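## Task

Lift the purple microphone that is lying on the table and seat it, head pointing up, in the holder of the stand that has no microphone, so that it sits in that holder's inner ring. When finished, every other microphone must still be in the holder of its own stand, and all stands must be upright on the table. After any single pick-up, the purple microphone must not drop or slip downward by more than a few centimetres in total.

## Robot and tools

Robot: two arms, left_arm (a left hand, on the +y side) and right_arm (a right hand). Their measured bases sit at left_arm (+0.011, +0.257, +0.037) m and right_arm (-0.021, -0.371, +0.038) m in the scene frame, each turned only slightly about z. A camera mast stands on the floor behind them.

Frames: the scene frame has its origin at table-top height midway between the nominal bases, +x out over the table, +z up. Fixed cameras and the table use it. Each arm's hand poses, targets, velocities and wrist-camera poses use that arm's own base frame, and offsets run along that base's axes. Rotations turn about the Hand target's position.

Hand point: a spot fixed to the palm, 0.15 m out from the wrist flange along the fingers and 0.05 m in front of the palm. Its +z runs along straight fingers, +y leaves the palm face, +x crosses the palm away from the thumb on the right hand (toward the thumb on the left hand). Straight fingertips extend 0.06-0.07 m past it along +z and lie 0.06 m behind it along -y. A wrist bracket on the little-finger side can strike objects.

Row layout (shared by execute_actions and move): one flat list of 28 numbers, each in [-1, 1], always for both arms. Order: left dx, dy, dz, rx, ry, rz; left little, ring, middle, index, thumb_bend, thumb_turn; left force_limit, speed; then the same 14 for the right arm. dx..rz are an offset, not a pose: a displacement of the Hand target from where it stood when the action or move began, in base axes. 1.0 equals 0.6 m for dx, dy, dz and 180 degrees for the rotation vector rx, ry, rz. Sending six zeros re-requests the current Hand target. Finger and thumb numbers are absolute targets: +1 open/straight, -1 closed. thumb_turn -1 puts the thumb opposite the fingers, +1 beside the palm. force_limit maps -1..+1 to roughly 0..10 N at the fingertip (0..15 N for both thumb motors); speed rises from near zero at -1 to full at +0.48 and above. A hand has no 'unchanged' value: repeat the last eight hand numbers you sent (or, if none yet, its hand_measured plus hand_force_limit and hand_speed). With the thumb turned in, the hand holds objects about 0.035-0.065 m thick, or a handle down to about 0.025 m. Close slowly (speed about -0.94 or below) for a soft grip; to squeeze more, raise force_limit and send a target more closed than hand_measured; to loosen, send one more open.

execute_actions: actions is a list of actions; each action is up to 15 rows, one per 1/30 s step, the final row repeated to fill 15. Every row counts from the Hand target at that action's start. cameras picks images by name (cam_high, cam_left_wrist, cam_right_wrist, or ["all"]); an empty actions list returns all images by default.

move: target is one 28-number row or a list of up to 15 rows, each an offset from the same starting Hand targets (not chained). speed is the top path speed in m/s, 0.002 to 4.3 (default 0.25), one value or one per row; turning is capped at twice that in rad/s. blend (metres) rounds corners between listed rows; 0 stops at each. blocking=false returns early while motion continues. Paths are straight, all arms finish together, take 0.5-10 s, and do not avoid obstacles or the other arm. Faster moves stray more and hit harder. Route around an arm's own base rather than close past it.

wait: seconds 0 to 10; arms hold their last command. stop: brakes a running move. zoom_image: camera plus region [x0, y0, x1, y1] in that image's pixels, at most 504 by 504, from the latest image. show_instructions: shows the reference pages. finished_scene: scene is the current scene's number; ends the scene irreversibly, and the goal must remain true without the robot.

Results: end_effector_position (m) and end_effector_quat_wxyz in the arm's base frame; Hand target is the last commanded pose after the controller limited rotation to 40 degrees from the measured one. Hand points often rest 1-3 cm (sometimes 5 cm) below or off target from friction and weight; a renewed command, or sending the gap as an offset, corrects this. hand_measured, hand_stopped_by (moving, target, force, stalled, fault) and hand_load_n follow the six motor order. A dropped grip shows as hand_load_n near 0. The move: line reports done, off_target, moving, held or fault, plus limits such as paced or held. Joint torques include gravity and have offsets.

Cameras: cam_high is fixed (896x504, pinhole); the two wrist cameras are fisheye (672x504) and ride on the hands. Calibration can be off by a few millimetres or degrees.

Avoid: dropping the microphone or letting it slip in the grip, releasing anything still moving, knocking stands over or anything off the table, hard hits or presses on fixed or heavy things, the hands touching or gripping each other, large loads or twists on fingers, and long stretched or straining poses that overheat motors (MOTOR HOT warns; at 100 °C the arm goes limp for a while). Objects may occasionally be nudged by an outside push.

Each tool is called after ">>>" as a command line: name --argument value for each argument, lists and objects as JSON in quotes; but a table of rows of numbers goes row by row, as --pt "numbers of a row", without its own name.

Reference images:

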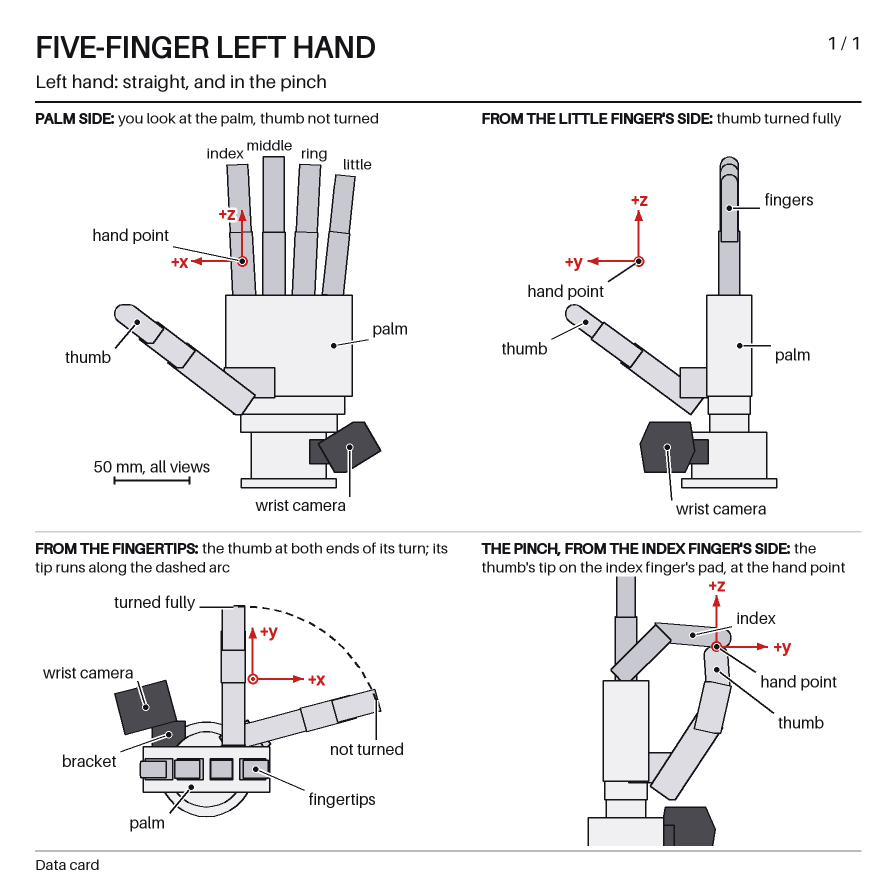

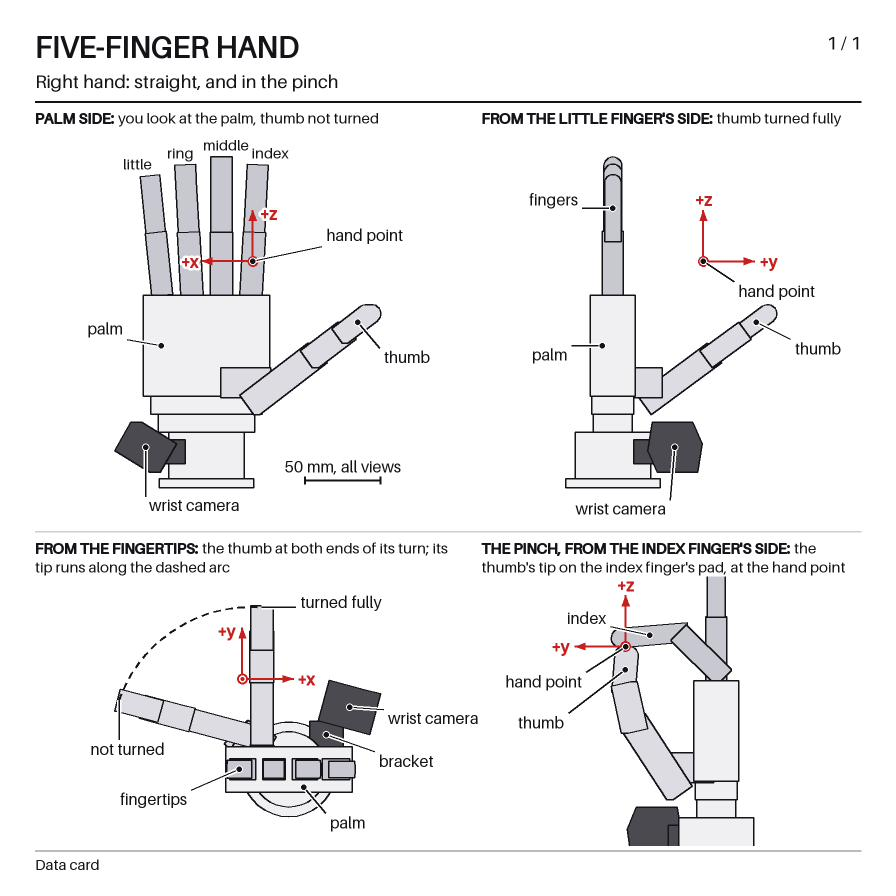

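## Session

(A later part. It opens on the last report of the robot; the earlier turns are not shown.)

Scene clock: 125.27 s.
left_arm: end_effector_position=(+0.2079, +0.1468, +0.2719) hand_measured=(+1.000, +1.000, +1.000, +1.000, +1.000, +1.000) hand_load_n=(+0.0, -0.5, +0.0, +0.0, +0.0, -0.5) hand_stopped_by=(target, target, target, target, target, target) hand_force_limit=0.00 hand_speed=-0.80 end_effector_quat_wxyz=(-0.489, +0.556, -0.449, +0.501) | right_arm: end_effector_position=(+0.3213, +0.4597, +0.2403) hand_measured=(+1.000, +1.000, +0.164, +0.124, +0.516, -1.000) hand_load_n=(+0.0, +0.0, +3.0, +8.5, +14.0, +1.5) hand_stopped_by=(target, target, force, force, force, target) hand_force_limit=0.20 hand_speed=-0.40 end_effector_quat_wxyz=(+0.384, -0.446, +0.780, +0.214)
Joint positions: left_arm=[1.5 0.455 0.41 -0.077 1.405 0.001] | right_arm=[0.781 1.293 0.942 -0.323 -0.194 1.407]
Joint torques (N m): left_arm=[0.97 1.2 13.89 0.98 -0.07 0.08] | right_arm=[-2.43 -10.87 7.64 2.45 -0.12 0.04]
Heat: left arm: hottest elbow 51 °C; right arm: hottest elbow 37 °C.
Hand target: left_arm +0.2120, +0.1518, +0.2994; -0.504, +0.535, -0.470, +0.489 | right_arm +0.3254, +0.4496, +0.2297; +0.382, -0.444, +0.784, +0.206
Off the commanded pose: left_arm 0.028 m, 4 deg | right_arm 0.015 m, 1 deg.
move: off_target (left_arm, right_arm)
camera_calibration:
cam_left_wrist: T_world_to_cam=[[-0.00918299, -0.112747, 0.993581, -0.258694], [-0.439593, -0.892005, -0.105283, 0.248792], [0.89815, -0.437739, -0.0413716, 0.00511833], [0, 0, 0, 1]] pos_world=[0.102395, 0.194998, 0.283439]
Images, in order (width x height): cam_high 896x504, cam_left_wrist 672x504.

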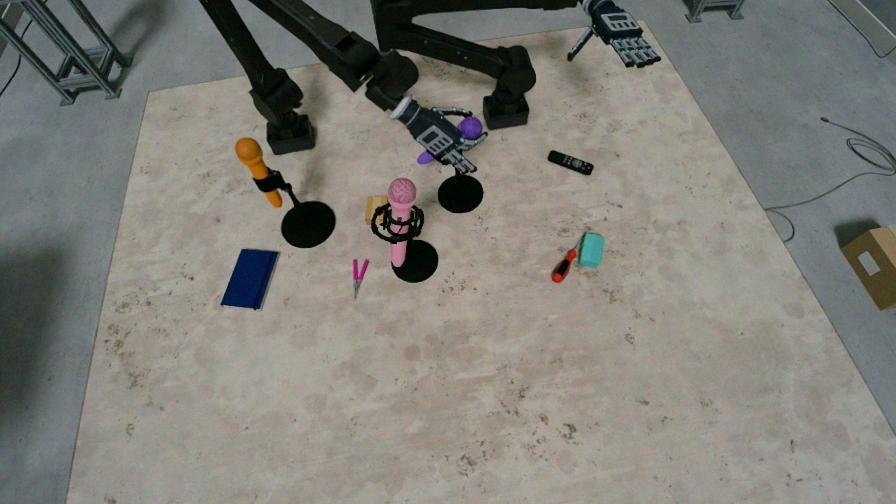

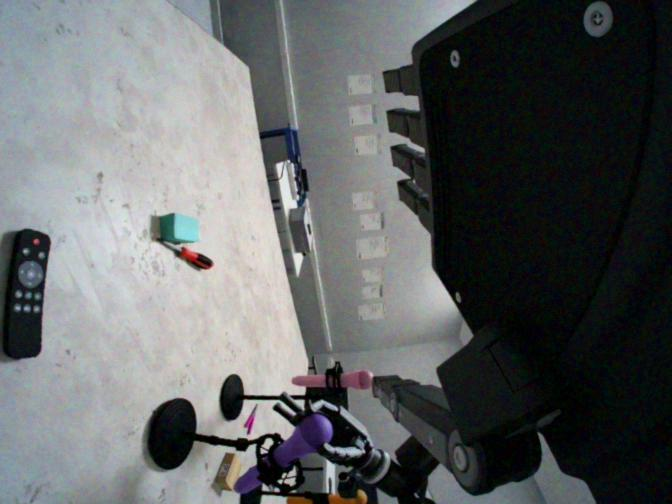

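>>> move --target '[0,0,0,0,0,0,1,1,1,1,1,1,0,-0.8,-0.0025,-0.0135,-0.0328,0.0039,0.0061,-0.0062,1,1,-0.2,-0.2,-0.2,-1,0.2,-0.4]' --speed 0.04 --cameras '["cam_high","cam_left_wrist"]'

>>> zoom_image --camera "cam_high" --region '[410, 95, 500, 185]'

>>> zoom_image --camera "cam_left_wrist" --region '[230, 360, 390, 500]'

Scene clock: 126.90 s.
left_arm: end_effector_position=(+0.2079, +0.1468, +0.2719) hand_measured=(+1.000, +1.000, +1.000, +1.000, +1.000, +1.000) hand_load_n=(+0.0, +0.0, +0.0, +0.0, +0.0, -0.5) hand_stopped_by=(target, target, target, target, target, target) hand_force_limit=0.00 hand_speed=-0.80 end_effector_quat_wxyz=(-0.489, +0.556, -0.449, +0.501) | right_arm: end_effector_position=(+0.3183, +0.4546, +0.2314) hand_measured=(+1.000, +1.000, +0.164, +0.124, +0.516, -1.000) hand_load_n=(+0.0, +0.0, +1.0, +9.0, +13.0, +4.5) hand_stopped_by=(target, target, force, force, force, target) hand_force_limit=0.20 hand_speed=-0.40 end_effector_quat_wxyz=(+0.389, -0.434, +0.780, +0.226)
Joint positions: left_arm=[1.5 0.455 0.41 -0.077 1.405 0.001] | right_arm=[0.775 1.284 0.89 -0.26 -0.207 1.433]
Joint torques (N m): left_arm=[0.97 1.2 13.9 0.99 -0.07 0.08] | right_arm=[-3.31 -9 7.17 2.65 0.17 -0.01]
Heat: left arm: hottest elbow 51 °C; right arm: hottest elbow 37 °C.
Hand target: left_arm +0.2120, +0.1518, +0.2994; -0.504, +0.535, -0.470, +0.489 | right_arm +0.3239, +0.4415, +0.2101; +0.379, -0.432, +0.790, +0.211
Off the commanded pose: left_arm 0.028 m, 4 deg | right_arm 0.026 m, 2 deg.
move: off_target (left_arm, right_arm)
camera_calibration:
cam_left_wrist: T_world_to_cam=[[-0.00918299, -0.112747, 0.993581, -0.258694], [-0.439593, -0.892005, -0.105283, 0.248792], [0.89815, -0.437739, -0.0413716, 0.00511833], [0, 0, 0, 1]] pos_world=[0.102395, 0.194998, 0.283439]
Images, in order (width x height): cam_high 896x504, cam_left_wrist 672x504.

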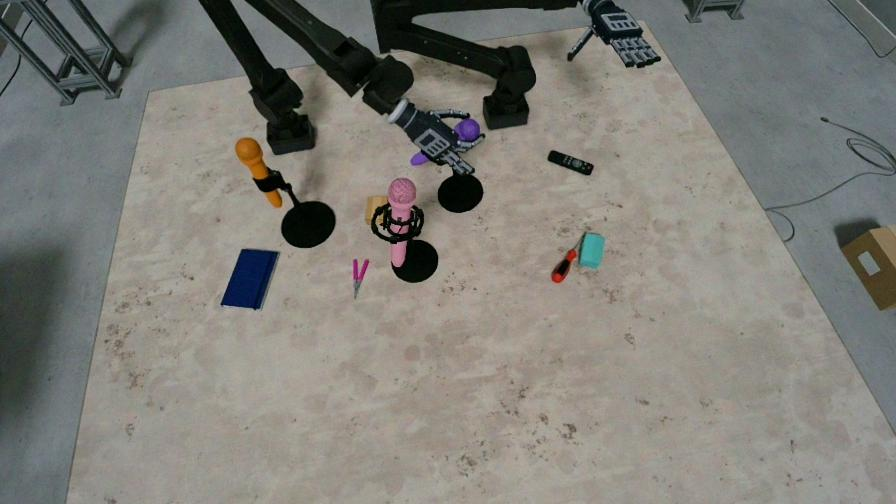

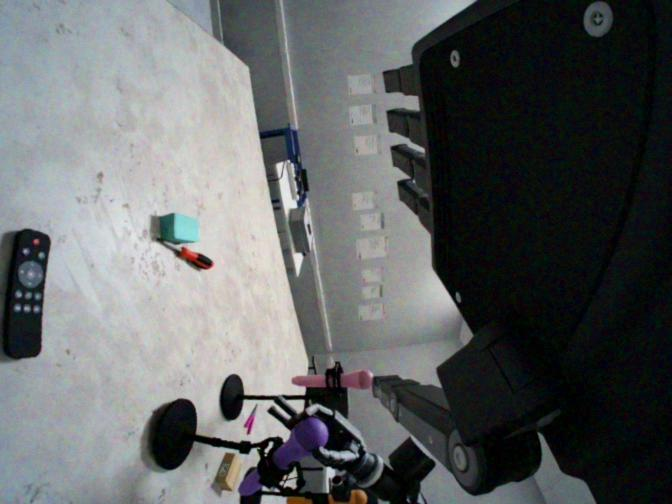

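Scaled by 5.600 from the camera's 896x504 image, which has a finer 1280x720 frame.

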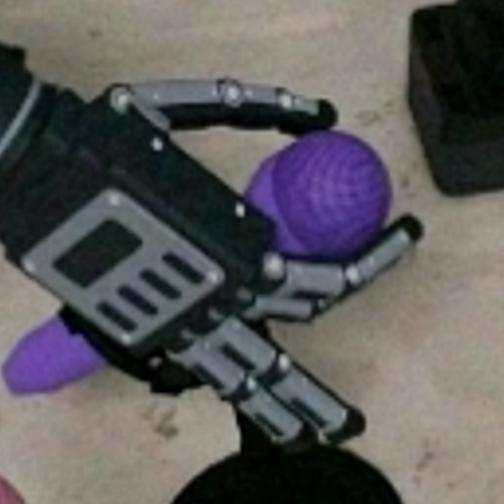

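Scaled by 3.150 from the camera's 672x504 image, which has a finer 960x720 frame.

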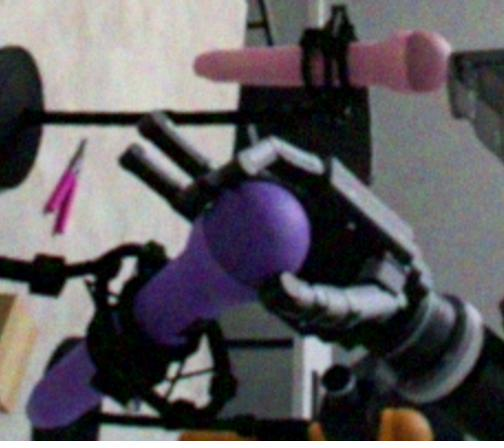

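>>> move --target '[0,0,0,0,0,0,1,1,1,1,1,1,0,-0.8,0.018,0.0275,0.0583,0,0,0,1,1,-0.2,-0.2,-0.2,-1,0.2,-0.4]' --speed 0.06 --cameras '["cam_high","cam_left_wrist"]'

>>> zoom_image --camera "cam_high" --region '[410, 95, 500, 185]'

>>> zoom_image --camera "cam_left_wrist" --region '[230, 360, 390, 500]'

Scene clock: 128.70 s.
left_arm: end_effector_position=(+0.2079, +0.1468, +0.2719) hand_measured=(+1.000, +1.000, +1.000, +1.000, +1.000, +1.000) hand_load_n=(+0.0, +0.0, +0.0, +0.0, +0.0, +0.0) hand_stopped_by=(target, target, target, target, target, target) hand_force_limit=0.00 hand_speed=-0.80 end_effector_quat_wxyz=(-0.489, +0.556, -0.449, +0.501) | right_arm: end_effector_position=(+0.3199, +0.4528, +0.2337) hand_measured=(+1.000, +1.000, +0.164, +0.124, +0.516, -1.000) hand_load_n=(-0.5, +0.0, +2.0, +8.0, +12.0, -1.5) hand_stopped_by=(target, target, force, force, force, target) hand_force_limit=0.20 hand_speed=-0.40 end_effector_quat_wxyz=(+0.372, -0.433, +0.792, +0.216)
Joint positions: left_arm=[1.5 0.455 0.41 -0.077 1.405 0.001] | right_arm=[0.775 1.284 0.925 -0.338 -0.194 1.436]
Joint torques (N m): left_arm=[0.97 1.2 13.89 0.98 -0.07 0.08] | right_arm=[-2.67 -8.76 13.29 1.88 -0.04 -0.01]
Heat: left arm: hottest elbow 51 °C; right arm: hottest elbow 37 °C.
Hand target: left_arm +0.2120, +0.1518, +0.2994; -0.504, +0.535, -0.470, +0.489 | right_arm +0.3346, +0.4580, +0.2450; +0.379, -0.432, +0.790, +0.211
Off the commanded pose: left_arm 0.028 m, 4 deg | right_arm 0.019 m, 1 deg.
move: off_target (left_arm, right_arm)
camera_calibration:
cam_left_wrist: T_world_to_cam=[[-0.00918299, -0.112747, 0.993581, -0.258694], [-0.439593, -0.892005, -0.105283, 0.248792], [0.89815, -0.437739, -0.0413716, 0.00511833], [0, 0, 0, 1]] pos_world=[0.102395, 0.194998, 0.283439]
Images, in order (width x height): cam_high 896x504, cam_left_wrist 672x504.

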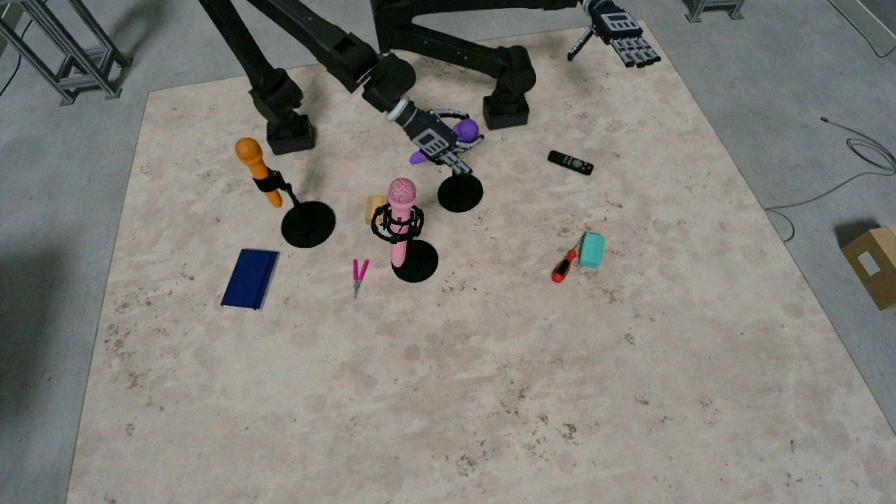

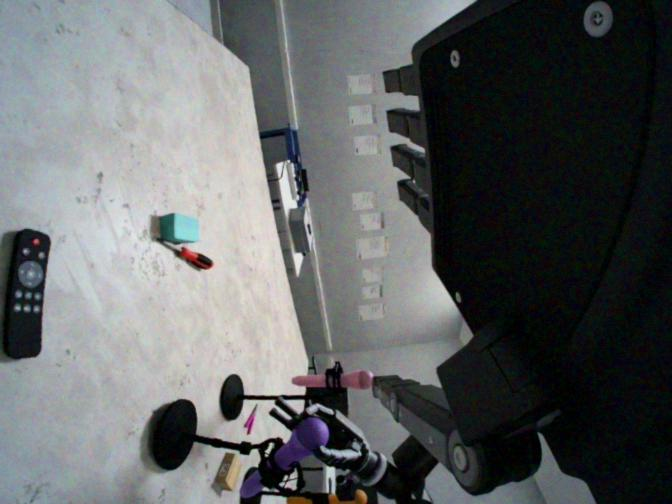

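Scaled by 5.600 from the camera's 896x504 image, which has a finer 1280x720 frame.

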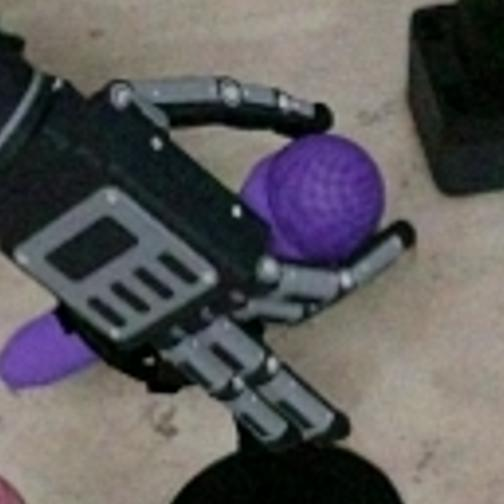

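Scaled by 3.150 from the camera's 672x504 image, which has a finer 960x720 frame.

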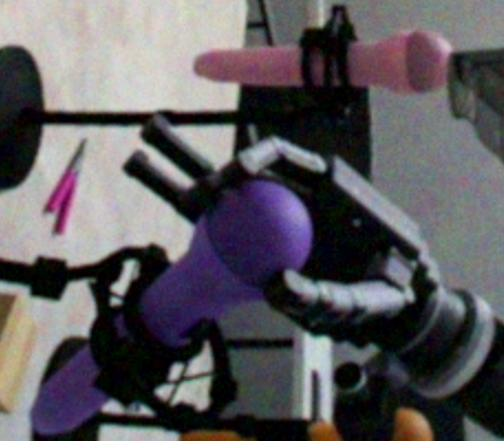

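>>> move --target '[0,0,0,0,0,0,1,1,1,1,1,1,0,-0.8,0.016,0.025,0.045,0,0,0,1,1,-0.2,-0.2,-0.2,-1,0.2,-0.4]' --speed 0.06 --cameras '["cam_high","cam_left_wrist"]'

>>> zoom_image --camera "cam_high" --region '[410, 95, 500, 185]'

>>> zoom_image --camera "cam_left_wrist" --region '[140, 350, 390, 504]'

Scene clock: 129.90 s.
left_arm: end_effector_position=(+0.2079, +0.1468, +0.2719) hand_measured=(+1.000, +1.000, +1.000, +1.000, +1.000, +1.000) hand_load_n=(+0.0, +0.0, +0.0, +0.0, +0.0, +0.0) hand_stopped_by=(target, target, target, target, target, target) hand_force_limit=0.00 hand_speed=-0.80 end_effector_quat_wxyz=(-0.489, +0.556, -0.449, +0.501) | right_arm: end_effector_position=(+0.3294, +0.4595, +0.2428) hand_measured=(+1.000, +1.000, +0.164, +0.124, +0.516, -1.000) hand_load_n=(+0.0, +0.0, +4.0, +5.0, +10.5, -3.0) hand_stopped_by=(target, target, force, force, force, target) hand_force_limit=0.20 hand_speed=-0.40 end_effector_quat_wxyz=(+0.360, -0.436, +0.799, +0.205)
Joint positions: left_arm=[1.5 0.455 0.41 -0.077 1.405 0.001] | right_arm=[0.775 1.311 0.997 -0.417 -0.182 1.428]
Joint torques (N m): left_arm=[0.97 1.2 13.89 0.99 -0.07 0.08] | right_arm=[-0.44 -8.64 14.53 2.25 -0.23 0.17]
Heat: left arm: hottest elbow 51 °C; right arm: hottest elbow 37 °C.
Hand target: left_arm +0.2120, +0.1518, +0.2994; -0.504, +0.535, -0.470, +0.489 | right_arm +0.3442, +0.4730, +0.2720; +0.379, -0.432, +0.790, +0.211
Off the commanded pose: left_arm 0.028 m, 4 deg | right_arm 0.035 m, 3 deg.
move: off_target (left_arm, right_arm)
camera_calibration:
cam_left_wrist: T_world_to_cam=[[-0.00918299, -0.112747, 0.993581, -0.258694], [-0.439593, -0.892005, -0.105283, 0.248792], [0.89815, -0.437739, -0.0413716, 0.00511833], [0, 0, 0, 1]] pos_world=[0.102395, 0.194998, 0.283439]
Images, in order (width x height): cam_high 896x504, cam_left_wrist 672x504.

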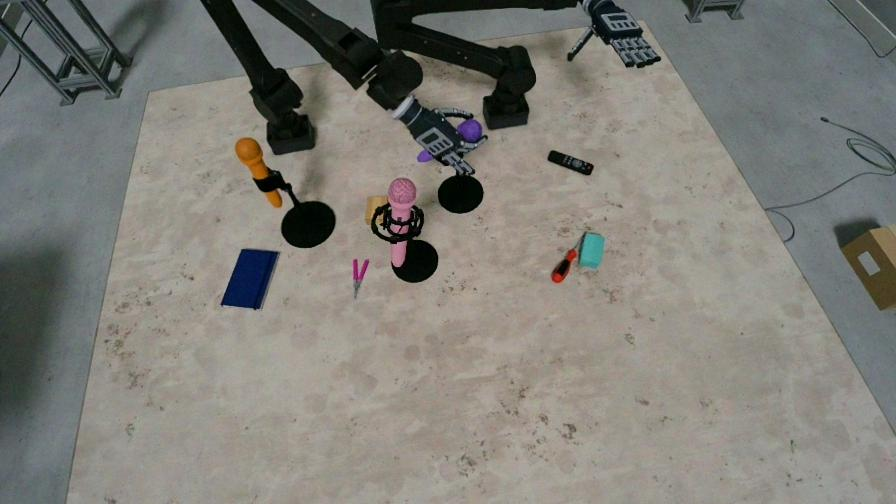

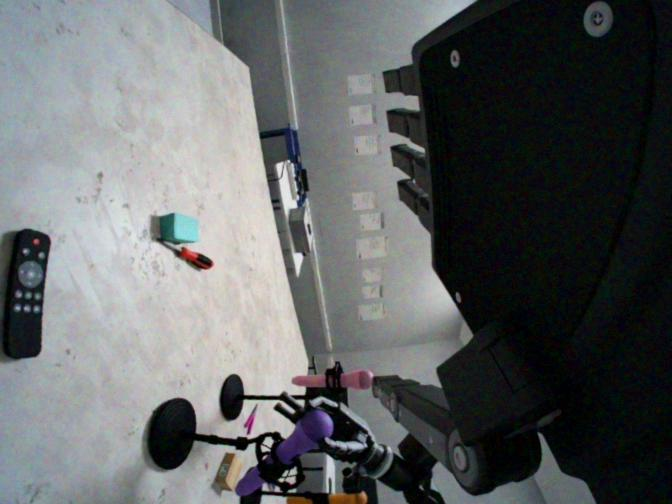

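Scaled by 5.600 from the camera's 896x504 image, which has a finer 1280x720 frame.

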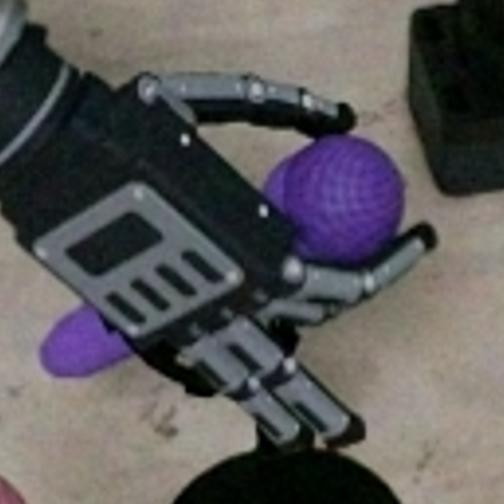

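Scaled by 2.016 from the camera's 672x504 image, which has a finer 960x720 frame.

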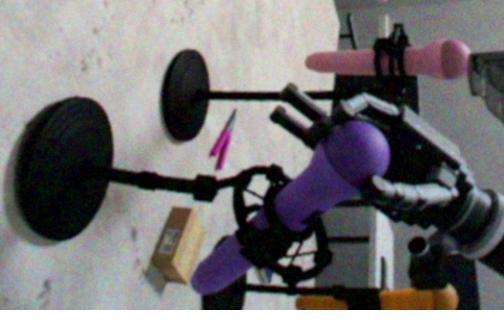

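>>> move --target '[0,0,0,0,0,0,1,1,1,1,1,1,0,-0.8,0.007,0.012,0.02,0.004,-0.0025,0,1,1,-0.2,-0.2,-0.2,-1,0.2,-0.4]' --speed 0.06 --cameras '["cam_high","cam_left_wrist"]'

>>> zoom_image --camera "cam_high" --region '[410, 95, 500, 185]'

>>> zoom_image --camera "cam_left_wrist" --region '[140, 350, 390, 504]'

Scene clock: 130.90 s.
left_arm: end_effector_position=(+0.2079, +0.1468, +0.2719) hand_measured=(+1.000, +1.000, +1.000, +1.000, +1.000, +1.000) hand_load_n=(+0.0, +0.0, +0.0, +0.0, +0.0, -0.5) hand_stopped_by=(target, target, target, target, target, target) hand_force_limit=0.00 hand_speed=-0.80 end_effector_quat_wxyz=(-0.489, +0.556, -0.449, +0.501) | right_arm: end_effector_position=(+0.3342, +0.4633, +0.2465) hand_measured=(+1.000, +1.000, +0.164, +0.122, +0.516, -1.000) hand_load_n=(+0.0, +0.0, +4.5, +4.0, +9.5, -3.0) hand_stopped_by=(target, target, force, force, force, target) hand_force_limit=0.20 hand_speed=-0.40 end_effector_quat_wxyz=(+0.360, -0.436, +0.799, +0.203)
Joint positions: left_arm=[1.5 0.455 0.41 -0.077 1.405 0.001] | right_arm=[0.775 1.324 1.02 -0.429 -0.179 1.426]
Joint torques (N m): left_arm=[0.91 1.2 13.89 0.98 -0.07 0.08] | right_arm=[-0.15 -9.99 15.45 2.14 -0.37 0.2]
Heat: left arm: hottest elbow 51 °C; right arm: hottest elbow 37 °C.
Hand target: left_arm +0.2120, +0.1518, +0.2994; -0.504, +0.535, -0.470, +0.489 | right_arm +0.3485, +0.4802, +0.2839; +0.385, -0.430, +0.788, +0.215
Off the commanded pose: left_arm 0.028 m, 4 deg | right_arm 0.044 m, 3 deg.
move: off_target (left_arm, right_arm)
camera_calibration:
cam_left_wrist: T_world_to_cam=[[-0.00918299, -0.112747, 0.993581, -0.258694], [-0.439593, -0.892005, -0.105283, 0.248792], [0.89815, -0.437739, -0.0413716, 0.00511833], [0, 0, 0, 1]] pos_world=[0.102395, 0.194998, 0.283439]
Images, in order (width x height): cam_high 896x504, cam_left_wrist 672x504.

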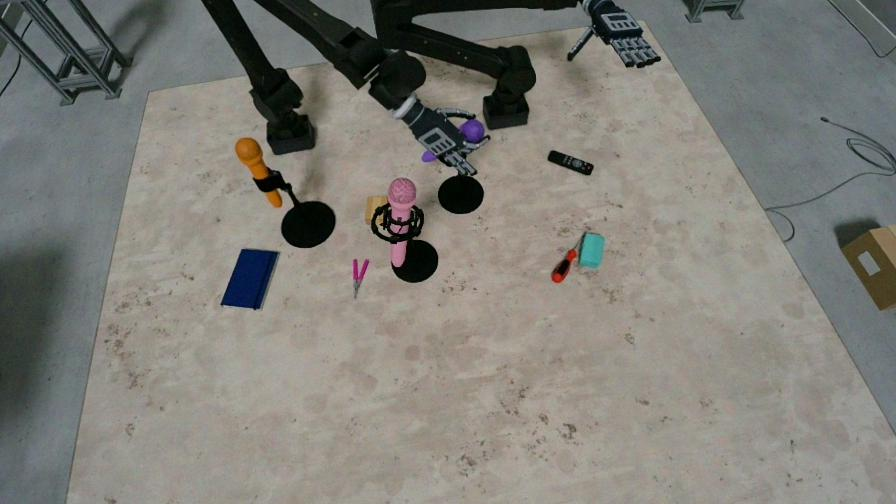

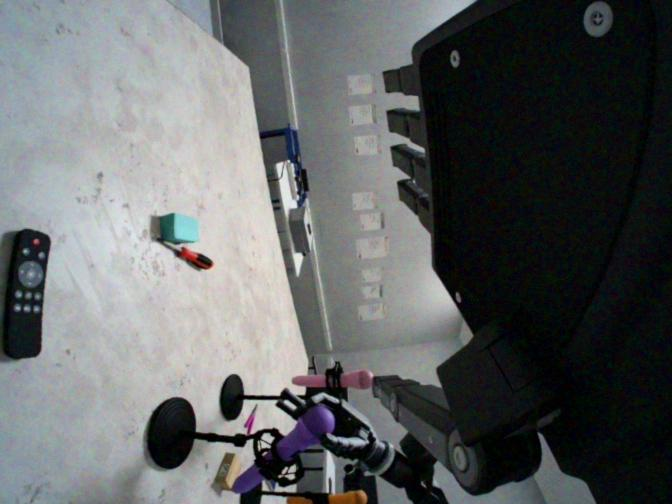

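Scaled by 5.600 from the camera's 896x504 image, which has a finer 1280x720 frame.

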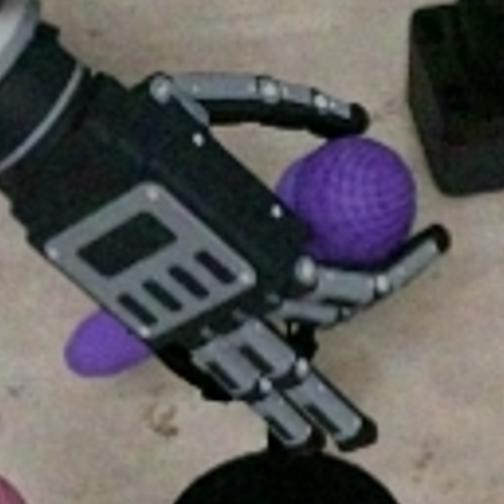

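Scaled by 2.016 from the camera's 672x504 image, which has a finer 960x720 frame.

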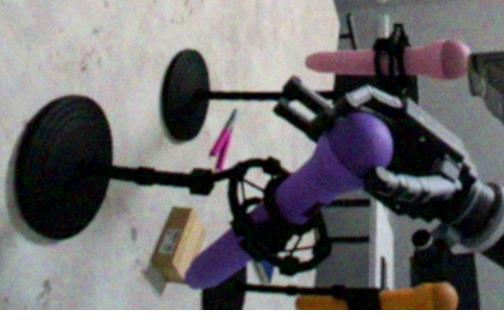

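>>> move --target '[0,0,0,0,0,0,1,1,1,1,1,1,0,-0.8,-0.0253,0.0161,0,0,0,0,1,1,-0.2,-0.2,-0.2,-1,0.2,-0.4]' --speed 0.06 --cameras '["cam_high","cam_left_wrist"]'

>>> zoom_image --camera "cam_high" --region '[410, 95, 500, 185]'

>>> zoom_image --camera "cam_left_wrist" --region '[140, 350, 390, 504]'

Scene clock: 132.20 s.
left_arm: end_effector_position=(+0.2079, +0.1468, +0.2719) hand_measured=(+1.000, +1.000, +1.000, +1.000, +1.000, +1.000) hand_load_n=(+0.0, +0.0, +0.0, +0.0, +0.0, +0.0) hand_stopped_by=(target, target, target, target, target, target) hand_force_limit=0.00 hand_speed=-0.80 end_effector_quat_wxyz=(-0.489, +0.556, -0.449, +0.501) | right_arm: end_effector_position=(+0.3277, +0.4699, +0.2449) hand_measured=(+1.000, +1.000, +0.164, +0.122, +0.516, -1.000) hand_load_n=(+0.0, +0.0, +5.0, +3.5, +10.0, -3.0) hand_stopped_by=(target, target, force, force, force, target) hand_force_limit=0.20 hand_speed=-0.40 end_effector_quat_wxyz=(+0.362, -0.438, +0.799, +0.196)
Joint positions: left_arm=[1.5 0.455 0.41 -0.077 1.405 0.001] | right_arm=[0.802 1.324 1.02 -0.429 -0.147 1.435]
Joint torques (N m): left_arm=[0.97 1.2 13.89 0.98 -0.07 0.08] | right_arm=[-0.32 -10.93 14.56 2.48 -0.41 0.41]
Heat: left arm: hottest elbow 51 °C; right arm: hottest elbow 37 °C.
Hand target: left_arm +0.2120, +0.1518, +0.2994; -0.504, +0.535, -0.470, +0.489 | right_arm +0.3334, +0.4898, +0.2839; +0.385, -0.430, +0.788, +0.215
Off the commanded pose: left_arm 0.028 m, 4 deg | right_arm 0.044 m, 4 deg.
move: off_target (left_arm, right_arm)
camera_calibration:
cam_left_wrist: T_world_to_cam=[[-0.00918299, -0.112747, 0.993581, -0.258694], [-0.439593, -0.892005, -0.105283, 0.248792], [0.89815, -0.437739, -0.0413716, 0.00511833], [0, 0, 0, 1]] pos_world=[0.102395, 0.194998, 0.283439]
Images, in order (width x height): cam_high 896x504, cam_left_wrist 672x504.

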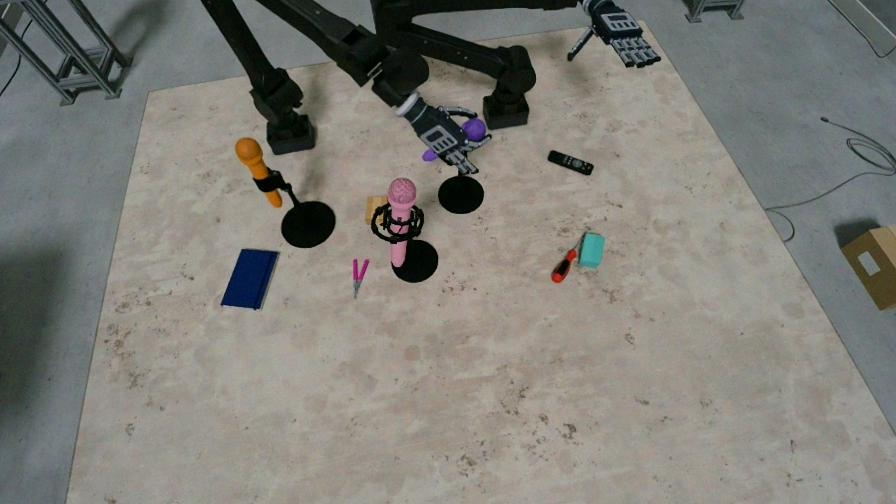

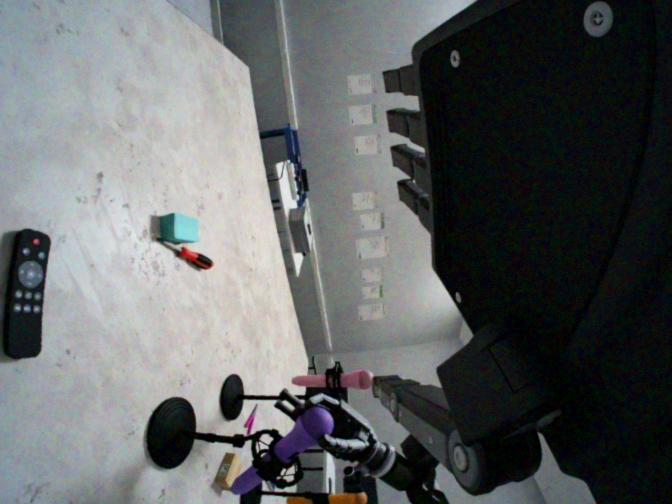

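Scaled by 5.600 from the camera's 896x504 image, which has a finer 1280x720 frame.

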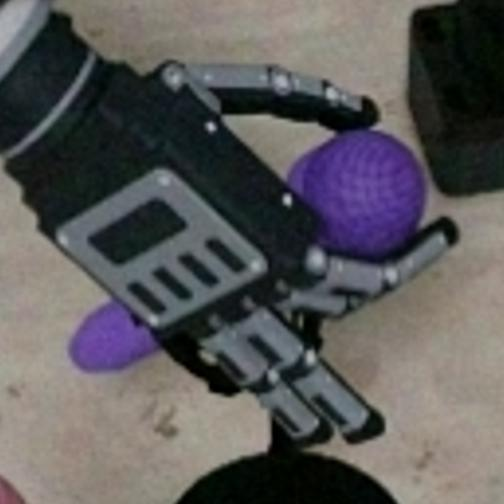

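Scaled by 2.016 from the camera's 672x504 image, which has a finer 960x720 frame.

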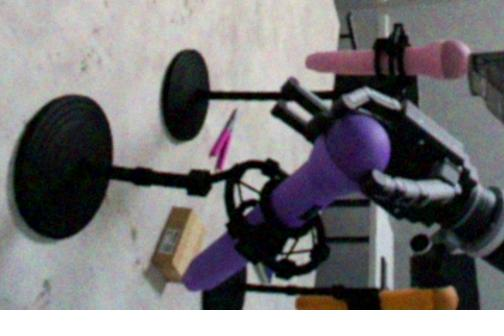

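>>> move --target '[0,0,0,0,0,0,1,1,1,1,1,1,0,-0.8,-0.0115,0.007,-0.003,0,0,0,1,1,-0.2,-0.2,-0.2,-1,0.2,-0.4]' --speed 0.06 --cameras '["cam_high","cam_left_wrist"]'

>>> zoom_image --camera "cam_high" --region '[410, 95, 500, 185]'

>>> zoom_image --camera "cam_left_wrist" --region '[140, 350, 390, 504]'

Scene clock: 133.30 s.
left_arm: end_effector_position=(+0.2079, +0.1468, +0.2719) hand_measured=(+1.000, +1.000, +1.000, +1.000, +1.000, +1.000) hand_load_n=(+0.0, +0.0, +0.0, +0.0, +0.0, +0.0) hand_stopped_by=(target, target, target, target, target, target) hand_force_limit=0.00 hand_speed=-0.80 end_effector_quat_wxyz=(-0.489, +0.556, -0.449, +0.501) | right_arm: end_effector_position=(+0.3247, +0.4731, +0.2442) hand_measured=(+1.000, +1.000, +0.164, +0.122, +0.516, -1.000) hand_load_n=(+0.0, +0.0, +4.5, +4.0, +9.5, -3.5) hand_stopped_by=(target, target, force, force, force, target) hand_force_limit=0.20 hand_speed=-0.40 end_effector_quat_wxyz=(+0.362, -0.438, +0.800, +0.193)
Joint positions: left_arm=[1.5 0.455 0.41 -0.077 1.405 0.001] | right_arm=[0.816 1.324 1.02 -0.429 -0.13 1.442]
Joint torques (N m): left_arm=[0.91 1.2 13.87 0.99 -0.07 0.08] | right_arm=[0.5 -10.75 14.2 2.59 -0.5 0.4]
Heat: left arm: hottest elbow 51 °C; right arm: hottest elbow 37 °C.
Hand target: left_arm +0.2120, +0.1518, +0.2994; -0.504, +0.535, -0.470, +0.489 | right_arm +0.3265, +0.4940, +0.2821; +0.385, -0.430, +0.788, +0.215
Off the commanded pose: left_arm 0.028 m, 4 deg | right_arm 0.043 m, 4 deg.
move: off_target (left_arm, right_arm)
camera_calibration:
cam_left_wrist: T_world_to_cam=[[-0.00918299, -0.112747, 0.993581, -0.258694], [-0.439593, -0.892005, -0.105283, 0.248792], [0.89815, -0.437739, -0.0413716, 0.00511833], [0, 0, 0, 1]] pos_world=[0.102395, 0.194998, 0.283439]
Images, in order (width x height): cam_high 896x504, cam_left_wrist 672x504.

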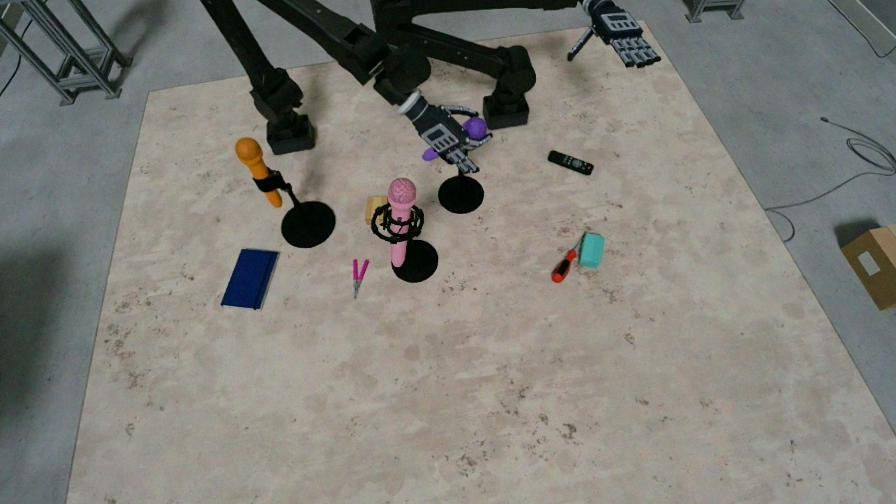

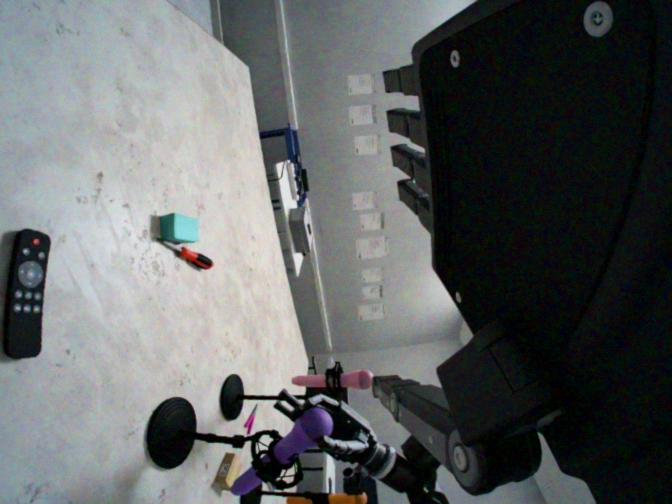

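Scaled by 5.600 from the camera's 896x504 image, which has a finer 1280x720 frame.

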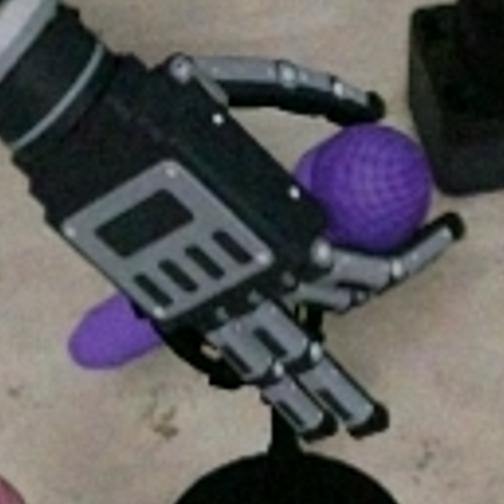

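Scaled by 2.016 from the camera's 672x504 image, which has a finer 960x720 frame.

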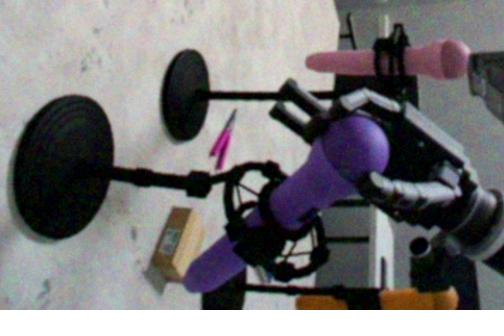

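>>> move --target '[0,0,0,0,0,0,1,1,1,1,1,1,0,-0.8,0,0,0,0,0,0,1,1,0.5,0.5,0.75,-1,0.2,-0.8]' --speed 0.04 --cameras '["cam_high","cam_left_wrist"]'

>>> zoom_image --camera "cam_high" --region '[410, 95, 500, 185]'

>>> zoom_image --camera "cam_left_wrist" --region '[140, 350, 390, 504]'

Scene clock: 134.60 s.
left_arm: end_effector_position=(+0.2079, +0.1468, +0.2719) hand_measured=(+1.000, +1.000, +1.000, +1.000, +1.000, +1.000) hand_load_n=(+0.0, +0.0, +0.0, +0.0, +0.0, -0.5) hand_stopped_by=(target, target, target, target, target, target) hand_force_limit=0.00 hand_speed=-0.80 end_effector_quat_wxyz=(-0.489, +0.556, -0.449, +0.501) | right_arm: end_effector_position=(+0.3215, +0.4769, +0.2469) hand_measured=(+1.000, +1.000, +0.500, +0.500, +0.750, -1.000) hand_load_n=(+0.0, +0.0, +0.0, +0.0, +0.0, -0.5) hand_stopped_by=(target, target, target, target, target, target) hand_force_limit=0.20 hand_speed=-0.80 end_effector_quat_wxyz=(+0.359, -0.432, +0.802, +0.201)
Joint positions: left_arm=[1.5 0.455 0.41 -0.077 1.405 0.001] | right_arm=[0.824 1.324 1.022 -0.429 -0.135 1.466]
Joint torques (N m): left_arm=[0.97 1.14 13.9 0.99 -0.07 0.08] | right_arm=[-0.56 -9.76 14.12 2.74 -0.21 0.2]
Heat: left arm: hottest elbow 51 °C; right arm: hottest elbow 37 °C.
Hand target: left_arm +0.2120, +0.1518, +0.2994; -0.504, +0.535, -0.470, +0.489 | right_arm +0.3265, +0.4941, +0.2822; +0.385, -0.430, +0.788, +0.215
Off the commanded pose: left_arm 0.028 m, 4 deg | right_arm 0.039 m, 4 deg.
move: off_target (left_arm, right_arm)
camera_calibration:
cam_left_wrist: T_world_to_cam=[[-0.00918299, -0.112747, 0.993581, -0.258694], [-0.439593, -0.892005, -0.105283, 0.248792], [0.89815, -0.437739, -0.0413716, 0.00511833], [0, 0, 0, 1]] pos_world=[0.102395, 0.194998, 0.283439]
Images, in order (width x height): cam_high 896x504, cam_left_wrist 672x504.

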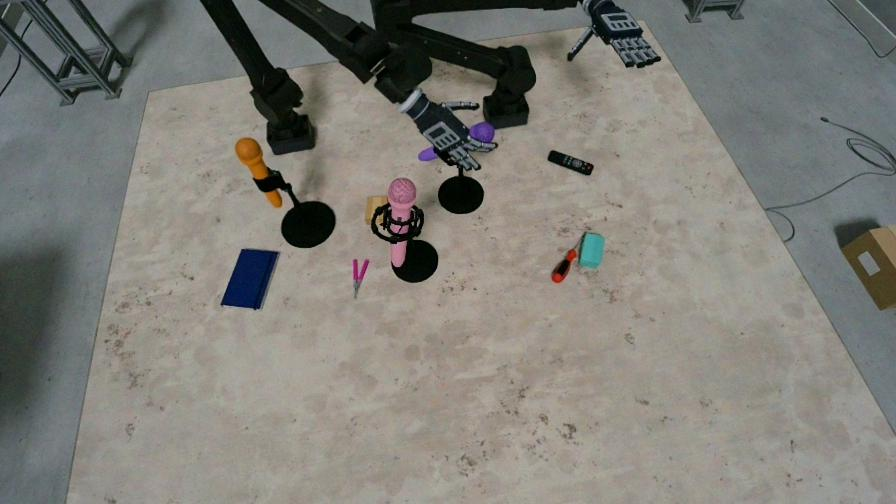

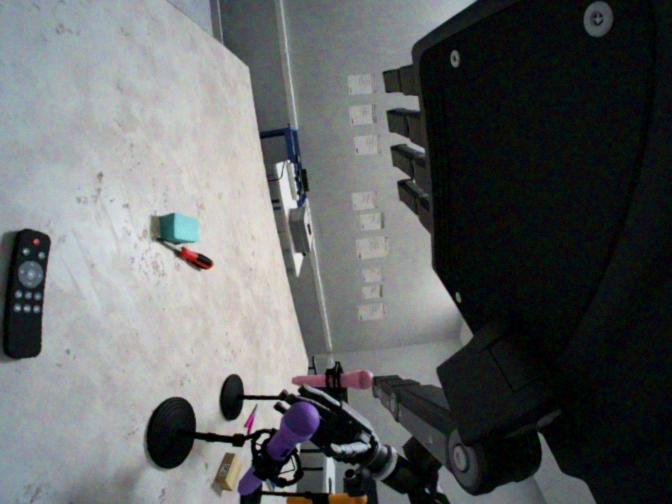

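Scaled by 5.600 from the camera's 896x504 image, which has a finer 1280x720 frame.

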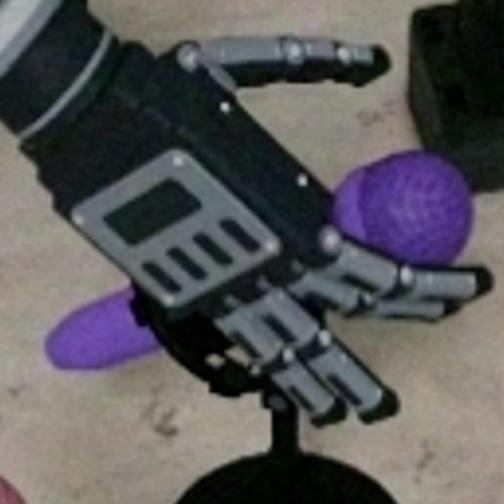

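Scaled by 2.016 from the camera's 672x504 image, which has a finer 960x720 frame.

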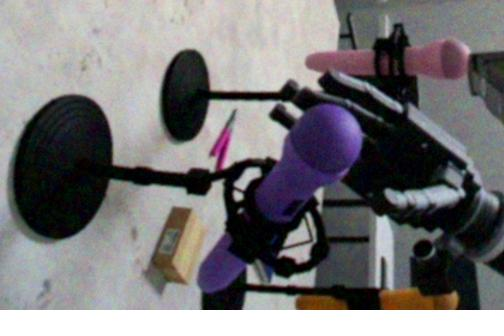

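>>> move --target '[0,0,0,0,0,0,1,1,1,1,1,1,0,-0.8,0,0,0,0,0,0,1,1,1,1,1,-1,0.2,-0.8]' --speed 0.04 --cameras '["cam_high","cam_left_wrist","cam_right_wrist"]'

>>> zoom_image --camera "cam_high" --region '[410, 95, 500, 185]'

>>> zoom_image --camera "cam_left_wrist" --region '[140, 350, 390, 504]'

Scene clock: 136.03 s.
left_arm: end_effector_position=(+0.2079, +0.1468, +0.2719) hand_measured=(+1.000, +1.000, +1.000, +1.000, +1.000, +1.000) hand_load_n=(+0.0, +0.0, +0.0, -0.5, +0.0, +0.0) hand_stopped_by=(target, target, target, target, target, target) hand_force_limit=0.00 hand_speed=-0.80 end_effector_quat_wxyz=(-0.489, +0.556, -0.449, +0.501) | right_arm: end_effector_position=(+0.3216, +0.4769, +0.2469) hand_measured=(+1.000, +1.000, +1.000, +1.000, +1.000, -1.000) hand_load_n=(+0.0, +0.0, +0.0, +0.0, +0.0, +0.0) hand_stopped_by=(target, target, target, target, target, target) hand_force_limit=0.20 hand_speed=-0.80 end_effector_quat_wxyz=(+0.359, -0.432, +0.802, +0.201)
Joint positions: left_arm=[1.5 0.455 0.41 -0.077 1.405 0.001] | right_arm=[0.824 1.324 1.022 -0.429 -0.135 1.467]
Joint torques (N m): left_arm=[0.97 1.2 13.87 0.98 -0.07 0.08] | right_arm=[0.85 -11.75 13.82 2.56 -0.28 0.16]
Heat: left arm: hottest elbow 52 °C; right arm: hottest elbow 37 °C.
Hand target: left_arm +0.2120, +0.1518, +0.2994; -0.504, +0.535, -0.470, +0.489 | right_arm +0.3265, +0.4941, +0.2822; +0.385, -0.430, +0.788, +0.215
Off the commanded pose: left_arm 0.028 m, 4 deg | right_arm 0.040 m, 4 deg.
move: off_target (left_arm, right_arm)
camera_calibration:
cam_left_wrist: T_world_to_cam=[[-0.00918299, -0.112747, 0.993581, -0.258694], [-0.439593, -0.892005, -0.105283, 0.248792], [0.89815, -0.437739, -0.0413716, 0.00511833], [0, 0, 0, 1]] pos_world=[0.102395, 0.194998, 0.283439]
cam_right_wrist: T_world_to_cam=[[-0.873195, 0.456189, -0.171528, 0.110751], [-0.051429, 0.263734, 0.963223, -0.344682], [0.48465, 0.849903, -0.20683, -0.395975], [0, 0, 0, 1]] pos_world=[0.27089, 0.376922, 0.269104]

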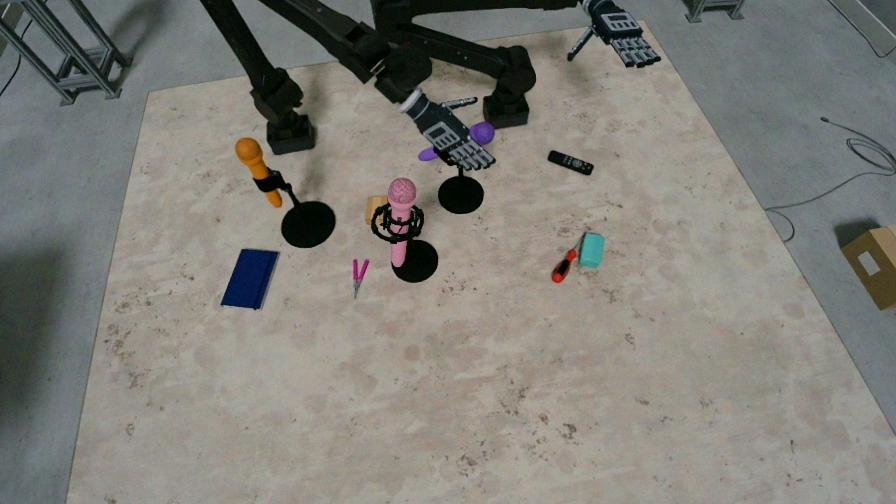

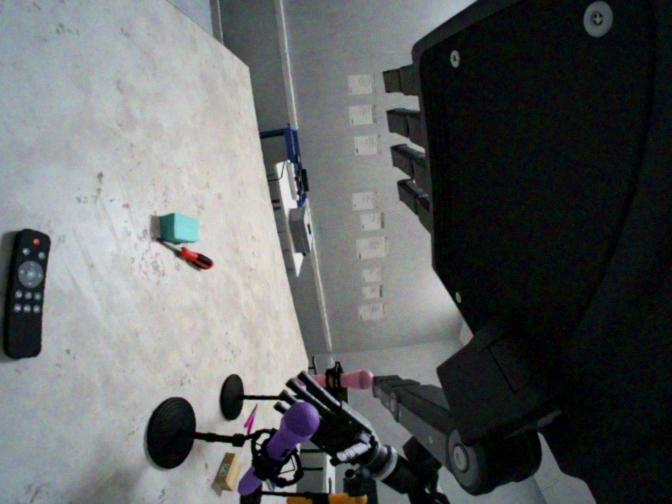

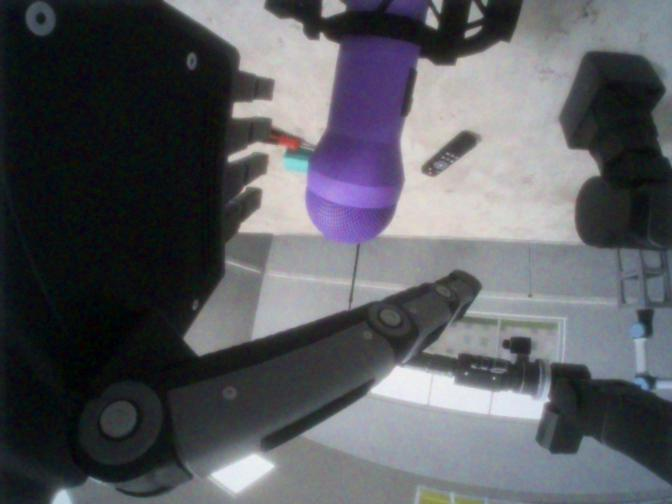

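Scaled by 5.600 from the camera's 896x504 image, which has a finer 1280x720 frame.

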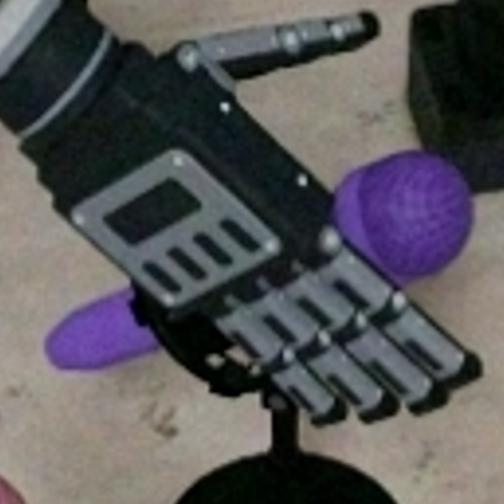

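Scaled by 2.016 from the camera's 672x504 image, which has a finer 960x720 frame.

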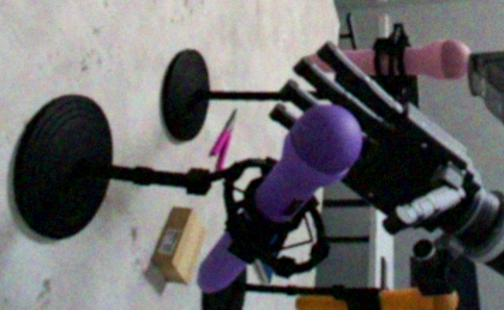

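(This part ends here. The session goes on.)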